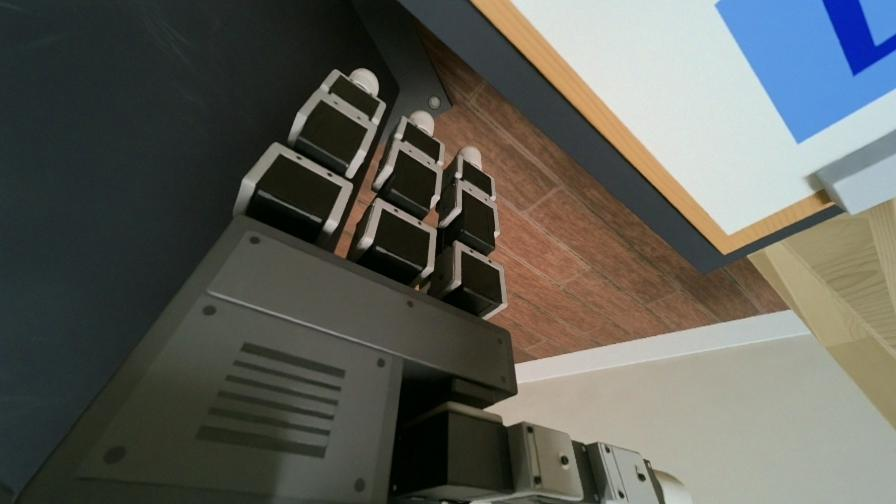

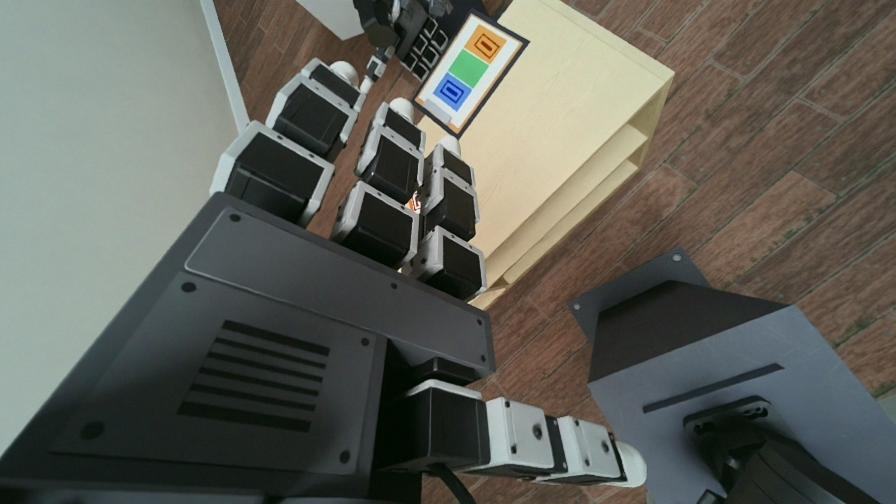

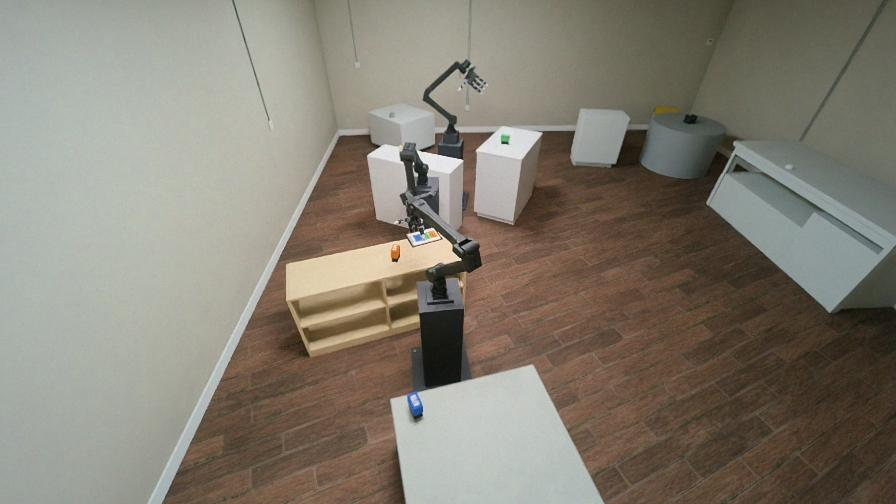

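Scaled by 2.520 from the camera's image (finer frame: 1280x720).

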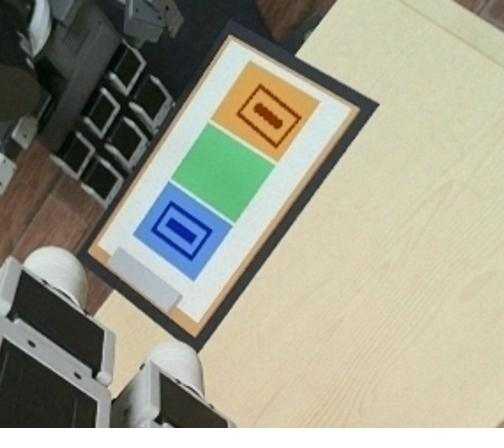

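Request:
zoom_image(camera="arm2_cam_wrist", region=[560, 100, 896, 504])

Scaled by 1.248 from the camera's image (finer frame: 1280x720).

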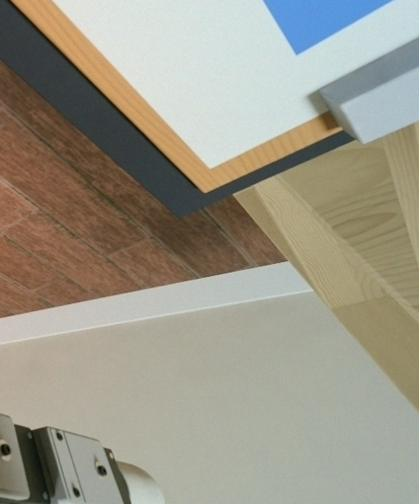

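Request:
move(cameras=["arm3_cam_wrist"])

Request:
zoom_image(camera="arm3_cam_wrist", region=[400, 90, 450, 140])

Request:
zoom_image(camera="arm3_cam_wrist", region=[460, 0, 560, 60])

Scene clock: 835.93 s.
Joint torques (N m): arm1=[-0.03 -0.15 8.53 1.98 -0.09 -0.13] | arm2=[-2.08 -9.88 -0.42 1.11 -0.11 -0.02] | arm3=[-0.56 -2.96 14.12 1.24 0.51 -0.03]
Heat: arm1: hottest joint3_rad 41 °C; arm2: hottest joint2_rad 40 °C; arm3: hottest joint3_rad 46 °C.
Joint velocities: within noise
arm1.joint_positions: joint1_rad=+0.107 joint2_rad=+0.639 joint3_rad=+1.372 joint4_rad=-1.403 joint5_rad=-0.093 joint6_rad=+1.215 hand_index_mcp=+0.753 hand_index_abd=+0.000 hand_index_pip=+0.577 hand_index_dip=+0.696 hand_middle_mcp=+0.753 hand_middle_abd=+0.000 hand_middle_pip=+0.577 hand_middle_dip=+0.696 hand_ring_mcp=+0.753 hand_ring_abd=+0.000 hand_ring_pip=+0.577 hand_ring_dip=+0.696 hand_thumb_cmc=+0.714 hand_thumb_axl=+0.677 hand_thumb_mcp=+0.225 hand_thumb_ipl=+0.168 hand_current_limit=+0.400 hand_speed=-0.600
arm1.joint_status: not commanded
arm1.hand_state: goal,goal,goal,goal,goal,goal,goal,goal,goal,goal,goal,goal,goal,goal,goal,goal
arm1.index_mcp_current_ma: 2
arm1.index_abd_current_ma: 9
arm1.index_pip_current_ma: 1
arm1.index_dip_current_ma: -5
arm1.middle_mcp_current_ma: 2
arm1.middle_abd_current_ma: -7
arm1.middle_pip_current_ma: 1
arm1.middle_dip_current_ma: -6
arm1.ring_mcp_current_ma: 6
arm1.ring_abd_current_ma: -4
arm1.ring_pip_current_ma: -2
arm1.ring_dip_current_ma: 8
arm1.thumb_cmc_current_ma: 3
arm1.thumb_axl_current_ma: 6
arm1.thumb_mcp_current_ma: 7
arm1.thumb_ipl_current_ma: -6
arm1.hand_goal_index_mcp: 0.754
arm1.hand_goal_index_abd: 0.000
arm1.hand_goal_index_pip: 0.576
arm1.hand_goal_index_dip: 0.696
arm1.hand_goal_middle_mcp: 0.754
arm1.hand_goal_middle_abd: 0.000
arm1.hand_goal_middle_pip: 0.576
arm1.hand_goal_middle_dip: 0.696
arm1.hand_goal_ring_mcp: 0.754
arm1.hand_goal_ring_abd: 0.000
arm1.hand_goal_ring_pip: 0.576
arm1.hand_goal_ring_dip: 0.696
arm1.hand_goal_thumb_cmc: 0.714
arm1.hand_goal_thumb_axl: 0.678
arm1.hand_goal_thumb_mcp: 0.226
arm1.hand_goal_thumb_ipl: 0.168
arm1.hand: x=-0.7467 y=-0.8649 z=+1.3582 quat_wxyz=(-0.415, +0.034, +0.899, +0.137) (m; scene frame)
arm1.hand_target: x=-0.7441 y=-0.8642 z=+1.3721 quat_wxyz=(-0.427, +0.036, +0.892, +0.145) (m; scene frame)
arm1.hand_status: not commanded
arm2.joint_positions: joint1_rad=-1.746 joint2_rad=+2.276 joint3_rad=+0.602 joint4_rad=+0.090 joint5_rad=+0.009 joint6_rad=-0.672 hand_index_mcp=+0.743 hand_index_abd=+0.005 hand_index_pip=+0.568 hand_index_dip=+0.689 hand_middle_mcp=+0.743 hand_middle_abd=+0.009 hand_middle_pip=+0.569 hand_middle_dip=+0.689 hand_ring_mcp=+0.743 hand_ring_abd=+0.005 hand_ring_pip=+0.568 hand_ring_dip=+0.688 hand_thumb_cmc=+0.708 hand_thumb_axl=+0.682 hand_thumb_mcp=+0.218 hand_thumb_ipl=+0.168 hand_current_limit=+0.400 hand_speed=-0.500
arm2.joint_status: not commanded
arm2.hand_state: goal,goal,goal,goal,goal,goal,goal,goal,goal,goal,goal,goal,goal,goal,goal,goal
arm2.index_mcp_current_ma: -2
arm2.index_abd_current_ma: -4
arm2.index_pip_current_ma: 2
arm2.index_dip_current_ma: -3
arm2.middle_mcp_current_ma: 7
arm2.middle_abd_current_ma: 9
arm2.middle_pip_current_ma: 4
arm2.middle_dip_current_ma: 7
arm2.ring_mcp_current_ma: 5
arm2.ring_abd_current_ma: -6
arm2.ring_pip_current_ma: -11
arm2.ring_dip_current_ma: 6
arm2.thumb_cmc_current_ma: 9
arm2.thumb_axl_current_ma: 0
arm2.thumb_mcp_current_ma: -9
arm2.thumb_ipl_current_ma: -7
arm2.hand_goal_index_mcp: 0.754
arm2.hand_goal_index_abd: 0.000
arm2.hand_goal_index_pip: 0.576
arm2.hand_goal_index_dip: 0.696
arm2.hand_goal_middle_mcp: 0.754
arm2.hand_goal_middle_abd: 0.000
arm2.hand_goal_middle_pip: 0.576
arm2.hand_goal_middle_dip: 0.696
arm2.hand_goal_ring_mcp: 0.754
arm2.hand_goal_ring_abd: 0.000
arm2.hand_goal_ring_pip: 0.576
arm2.hand_goal_ring_dip: 0.696
arm2.hand_goal_thumb_cmc: 0.714
arm2.hand_goal_thumb_axl: 0.678
arm2.hand_goal_thumb_mcp: 0.226
arm2.hand_goal_thumb_ipl: 0.168
arm2.hand: x=+0.2979 y=+0.2593 z=+0.6015 quat_wxyz=(-0.002, -0.036, +0.999, -0.005) (m; scene frame)
arm2.hand_target: x=+0.3020 y=+0.2599 z=+0.6001 quat_wxyz=(+0.000, -0.035, +0.999, +0.000) (m; scene frame)
arm2.hand_status: done (0.004 m and 0.6 deg from the pose sent, 0.100 m and 0.9 deg at the start)
arm3.joint_positions: joint1_rad=+2.143 joint2_rad=+0.730 joint3_rad=+0.874 joint4_rad=-0.866 joint5_rad=+0.592 joint6_rad=+1.703 hand_index_mcp=+0.754 hand_index_abd=+0.002 hand_index_pip=+0.577 hand_index_dip=+0.696 hand_middle_mcp=+0.754 hand_middle_abd=+0.003 hand_middle_pip=+0.577 hand_middle_dip=+0.696 hand_ring_mcp=+0.774 hand_ring_abd=+0.022 hand_ring_pip=+0.591 hand_ring_dip=+0.702 hand_thumb_cmc=+0.714 hand_thumb_axl=+0.677 hand_thumb_mcp=+0.226 hand_thumb_ipl=+0.168 hand_current_limit=+0.400 hand_speed=-0.600
arm3.joint_status: not commanded
arm3.hand_state: goal,goal,goal,goal,goal,goal,goal,goal,blocked,blocked,goal,goal,goal,goal,goal,goal
arm3.index_mcp_current_ma: -10
arm3.index_abd_current_ma: 8
arm3.index_pip_current_ma: 9
arm3.index_dip_current_ma: 0
arm3.middle_mcp_current_ma: 12
arm3.middle_abd_current_ma: -11
arm3.middle_pip_current_ma: -11
arm3.middle_dip_current_ma: 2
arm3.ring_mcp_current_ma: -7
arm3.ring_abd_current_ma: 6
arm3.ring_pip_current_ma: -11
arm3.ring_dip_current_ma: -2
arm3.thumb_cmc_current_ma: 4
arm3.thumb_axl_current_ma: 5
arm3.thumb_mcp_current_ma: -10
arm3.thumb_ipl_current_ma: 10
arm3.hand_goal_index_mcp: 0.754
arm3.hand_goal_index_abd: 0.000
arm3.hand_goal_index_pip: 0.576
arm3.hand_goal_index_dip: 0.696
arm3.hand_goal_middle_mcp: 0.754
arm3.hand_goal_middle_abd: 0.000
arm3.hand_goal_middle_pip: 0.576
arm3.hand_goal_middle_dip: 0.696
arm3.hand_goal_ring_mcp: 0.754
arm3.hand_goal_ring_abd: 0.000
arm3.hand_goal_ring_pip: 0.576
arm3.hand_goal_ring_dip: 0.696
arm3.hand_goal_thumb_cmc: 0.714
arm3.hand_goal_thumb_axl: 0.678
arm3.hand_goal_thumb_mcp: 0.226
arm3.hand_goal_thumb_ipl: 0.168
arm3.hand: x=+0.3588 y=+0.8021 z=+1.1410 quat_wxyz=(-0.435, -0.589, +0.654, -0.190) (m; scene frame)
arm3.hand_target: x=+0.3569 y=+0.8011 z=+1.1598 quat_wxyz=(-0.441, -0.576, +0.658, -0.202) (m; scene frame)
arm3.hand_status: not commanded
pictures: arm3_cam_wrist
camera_calibration:
arm3_cam_wrist: T_world_to_cam=[[-0.65609, 0.62903, -0.41697, 0.23843], [0.71079, 0.70072, -0.06134, -0.80007], [0.2536, -0.33663, -0.90685, 1.33699]] pos_world=[0.38606, 0.86071, 1.26279]

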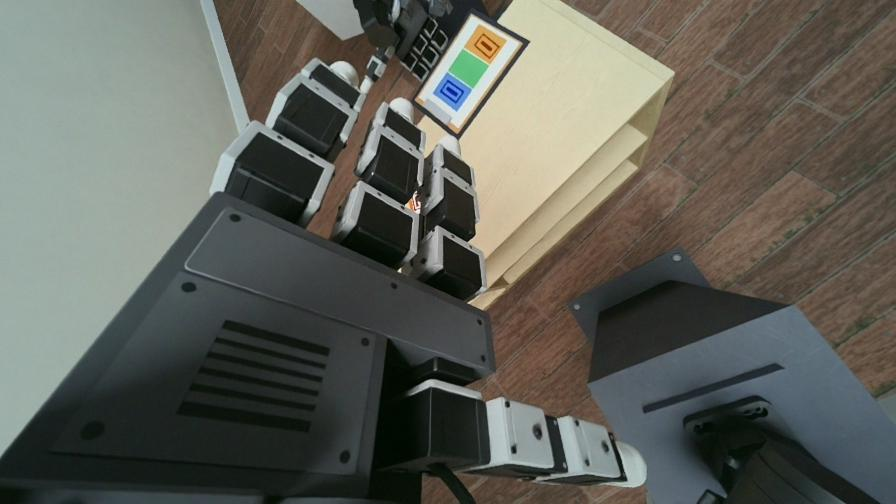

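Scaled by 10.080 from the camera's image (finer frame: 1280x720).

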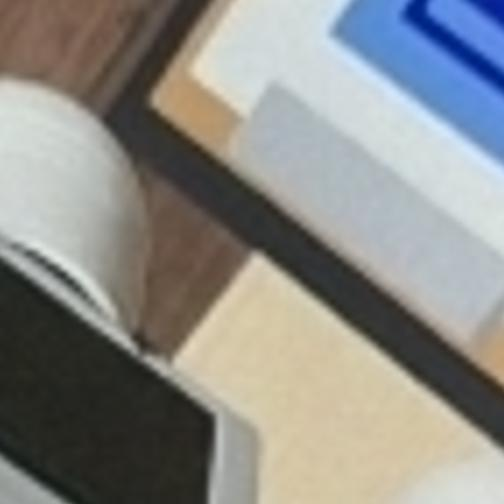

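Scaled by 5.040 from the camera's image (finer frame: 1280x720).

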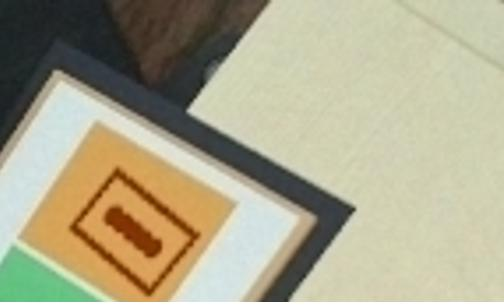

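Request:
move(arm2={"target":[0.304,0.249,0.598,0,-0.0349,0.9994,0],"speed":0.08,"joints":{"hand_index_mcp":-0.36,"hand_middle_mcp":-0.36,"hand_ring_mcp":-0.36}}, cameras=["arm3_cam_wrist","arm2_cam_wrist"])

Request:
zoom_image(camera="arm3_cam_wrist", region=[380, 0, 580, 170])

Scene clock: 847.80 s.
Joint torques (N m): arm1=[-0.03 -0.21 8.54 1.99 -0.09 -0.14] | arm2=[-1.96 -9.58 -1.25 1.42 -0.23 -0.02] | arm3=[-1.26 -2.67 14.22 1.46 0.51 -0.05]
Heat: arm1: hottest joint3_rad 41 °C; arm2: hottest joint2_rad 40 °C; arm3: hottest joint3_rad 46 °C.
move: arm2 off_target
Joint velocities: within noise
arm1, arm3: as last shown
arm1.index_mcp_current_ma: 6
arm1.index_abd_current_ma: 1
arm1.index_pip_current_ma: 3
arm1.index_dip_current_ma: -6
arm1.middle_mcp_current_ma: 6
arm1.middle_abd_current_ma: 14
arm1.middle_pip_current_ma: 0
arm1.middle_dip_current_ma: -2
arm1.ring_mcp_current_ma: 14
arm1.ring_abd_current_ma: 4
arm1.ring_pip_current_ma: -7
arm1.ring_dip_current_ma: 0
arm1.thumb_cmc_current_ma: 5
arm1.thumb_axl_current_ma: 9
arm1.thumb_mcp_current_ma: 5
arm1.thumb_ipl_current_ma: -4
arm2.joint_positions: joint1_rad=-1.775 joint2_rad=+2.283 joint3_rad=+0.597 joint4_rad=+0.116 joint5_rad=+0.008 joint6_rad=-0.700 hand_index_mcp=-0.329 hand_index_abd=+0.005 hand_index_pip=+0.580 hand_index_dip=+0.697 hand_middle_mcp=-0.328 hand_middle_abd=+0.008 hand_middle_pip=+0.579 hand_middle_dip=+0.700 hand_ring_mcp=-0.328 hand_ring_abd=+0.005 hand_ring_pip=+0.579 hand_ring_dip=+0.697 hand_thumb_cmc=+0.708 hand_thumb_axl=+0.682 hand_thumb_mcp=+0.218 hand_thumb_ipl=+0.168 hand_current_limit=+0.400 hand_speed=-0.500
arm2.joint_status: hand_index_mcp off_target (ended at -0.329, target -0.360); hand_middle_mcp off_target (ended at -0.328, target -0.360); hand_ring_mcp off_target (ended at -0.328, target -0.360)
arm2.hand_state: blocked,goal,goal,goal,blocked,goal,goal,goal,blocked,goal,goal,goal,goal,goal,goal,goal
arm2.index_mcp_current_ma: 3
arm2.index_abd_current_ma: -4
arm2.index_pip_current_ma: 6
arm2.index_dip_current_ma: -9
arm2.middle_mcp_current_ma: 14
arm2.middle_abd_current_ma: 11
arm2.middle_pip_current_ma: 3
arm2.middle_dip_current_ma: 2
arm2.ring_mcp_current_ma: 17
arm2.ring_abd_current_ma: -5
arm2.ring_pip_current_ma: -10
arm2.ring_dip_current_ma: 9
arm2.thumb_cmc_current_ma: 7
arm2.thumb_axl_current_ma: 4
arm2.thumb_mcp_current_ma: -8
arm2.thumb_ipl_current_ma: -11
arm2.hand_goal_index_mcp: -0.360
arm2.hand_goal_index_abd: 0.000
arm2.hand_goal_index_pip: 0.576
arm2.hand_goal_index_dip: 0.696
arm2.hand_goal_middle_mcp: -0.360
arm2.hand_goal_middle_abd: 0.000
arm2.hand_goal_middle_pip: 0.576
arm2.hand_goal_middle_dip: 0.696
arm2.hand_goal_ring_mcp: -0.360
arm2.hand_goal_ring_abd: 0.000
arm2.hand_goal_ring_pip: 0.576
arm2.hand_goal_ring_dip: 0.696
arm2.hand_goal_thumb_cmc: 0.714
arm2.hand_goal_thumb_axl: 0.678
arm2.hand_goal_thumb_mcp: 0.226
arm2.hand_goal_thumb_ipl: 0.168
arm2.hand: x=+0.3048 y=+0.2550 z=+0.6007 quat_wxyz=(+0.002, -0.035, +0.999, +0.000)
arm2.hand_target: x=+0.3040 y=+0.2490 z=+0.5981 quat_wxyz=(+0.000, -0.035, +0.999, +0.000)
arm2.hand_status: done (0.007 m and 0.2 deg from the pose sent, 0.012 m and 0.6 deg at the start)
arm3.index_abd_current_ma: 5
arm3.index_pip_current_ma: 6
arm3.middle_mcp_current_ma: 5
arm3.middle_abd_current_ma: -9
arm3.middle_pip_current_ma: -9
arm3.middle_dip_current_ma: 4
arm3.ring_mcp_current_ma: -10
arm3.ring_abd_current_ma: 0
arm3.ring_pip_current_ma: -12
arm3.ring_dip_current_ma: -6
arm3.thumb_axl_current_ma: 9
arm3.thumb_mcp_current_ma: -11
arm3.thumb_ipl_current_ma: 5
pictures: arm2_cam_wrist, arm3_cam_wrist
arm2_cam_wrist: T_world_to_cam=[[0.76508, 0.64382, -0.0121, -0.35034], [0.44875, -0.5196, 0.72707, -0.48808], [0.46181, -0.5617, -0.68645, 0.53629]] pos_world=[0.2394, 0.27318, 0.71877]
arm3_cam_wrist: T_world_to_cam=[[-0.65609, 0.62903, -0.41697, 0.23843], [0.71079, 0.70072, -0.06134, -0.80007], [0.2536, -0.33663, -0.90685, 1.33699]] pos_world=[0.38606, 0.86071, 1.26279]

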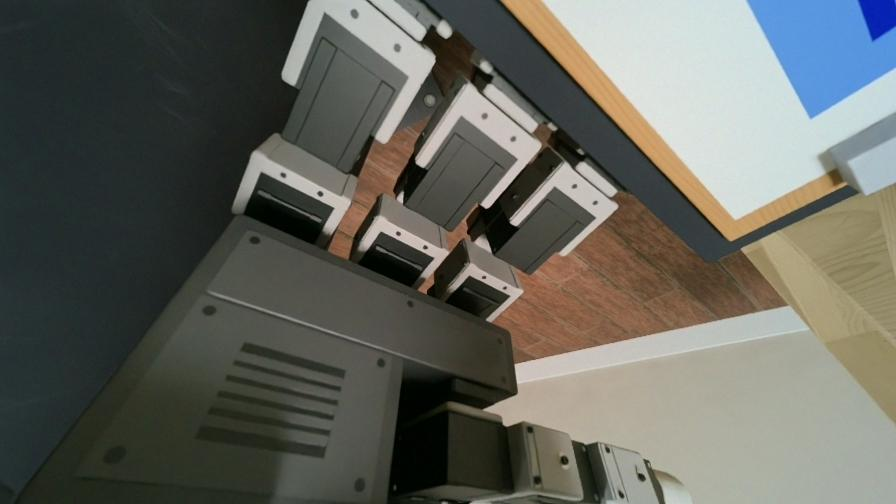

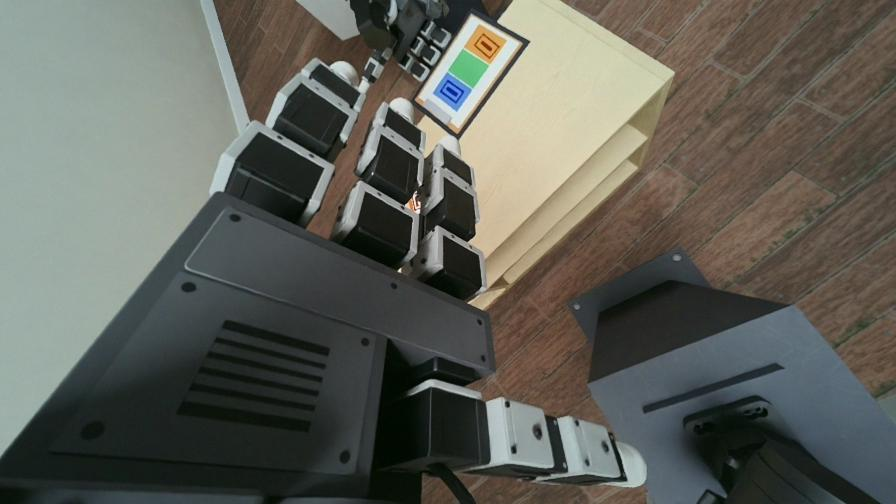

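Scaled by 2.520 from the camera's image (finer frame: 1280x720).

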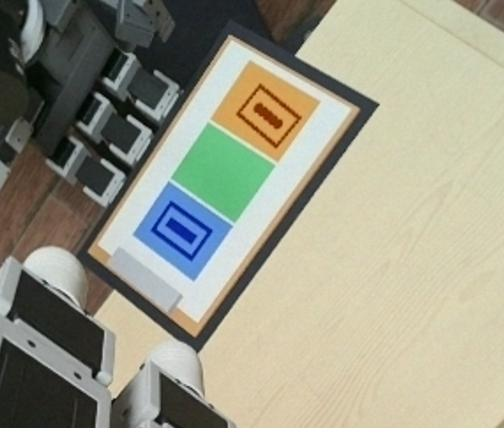

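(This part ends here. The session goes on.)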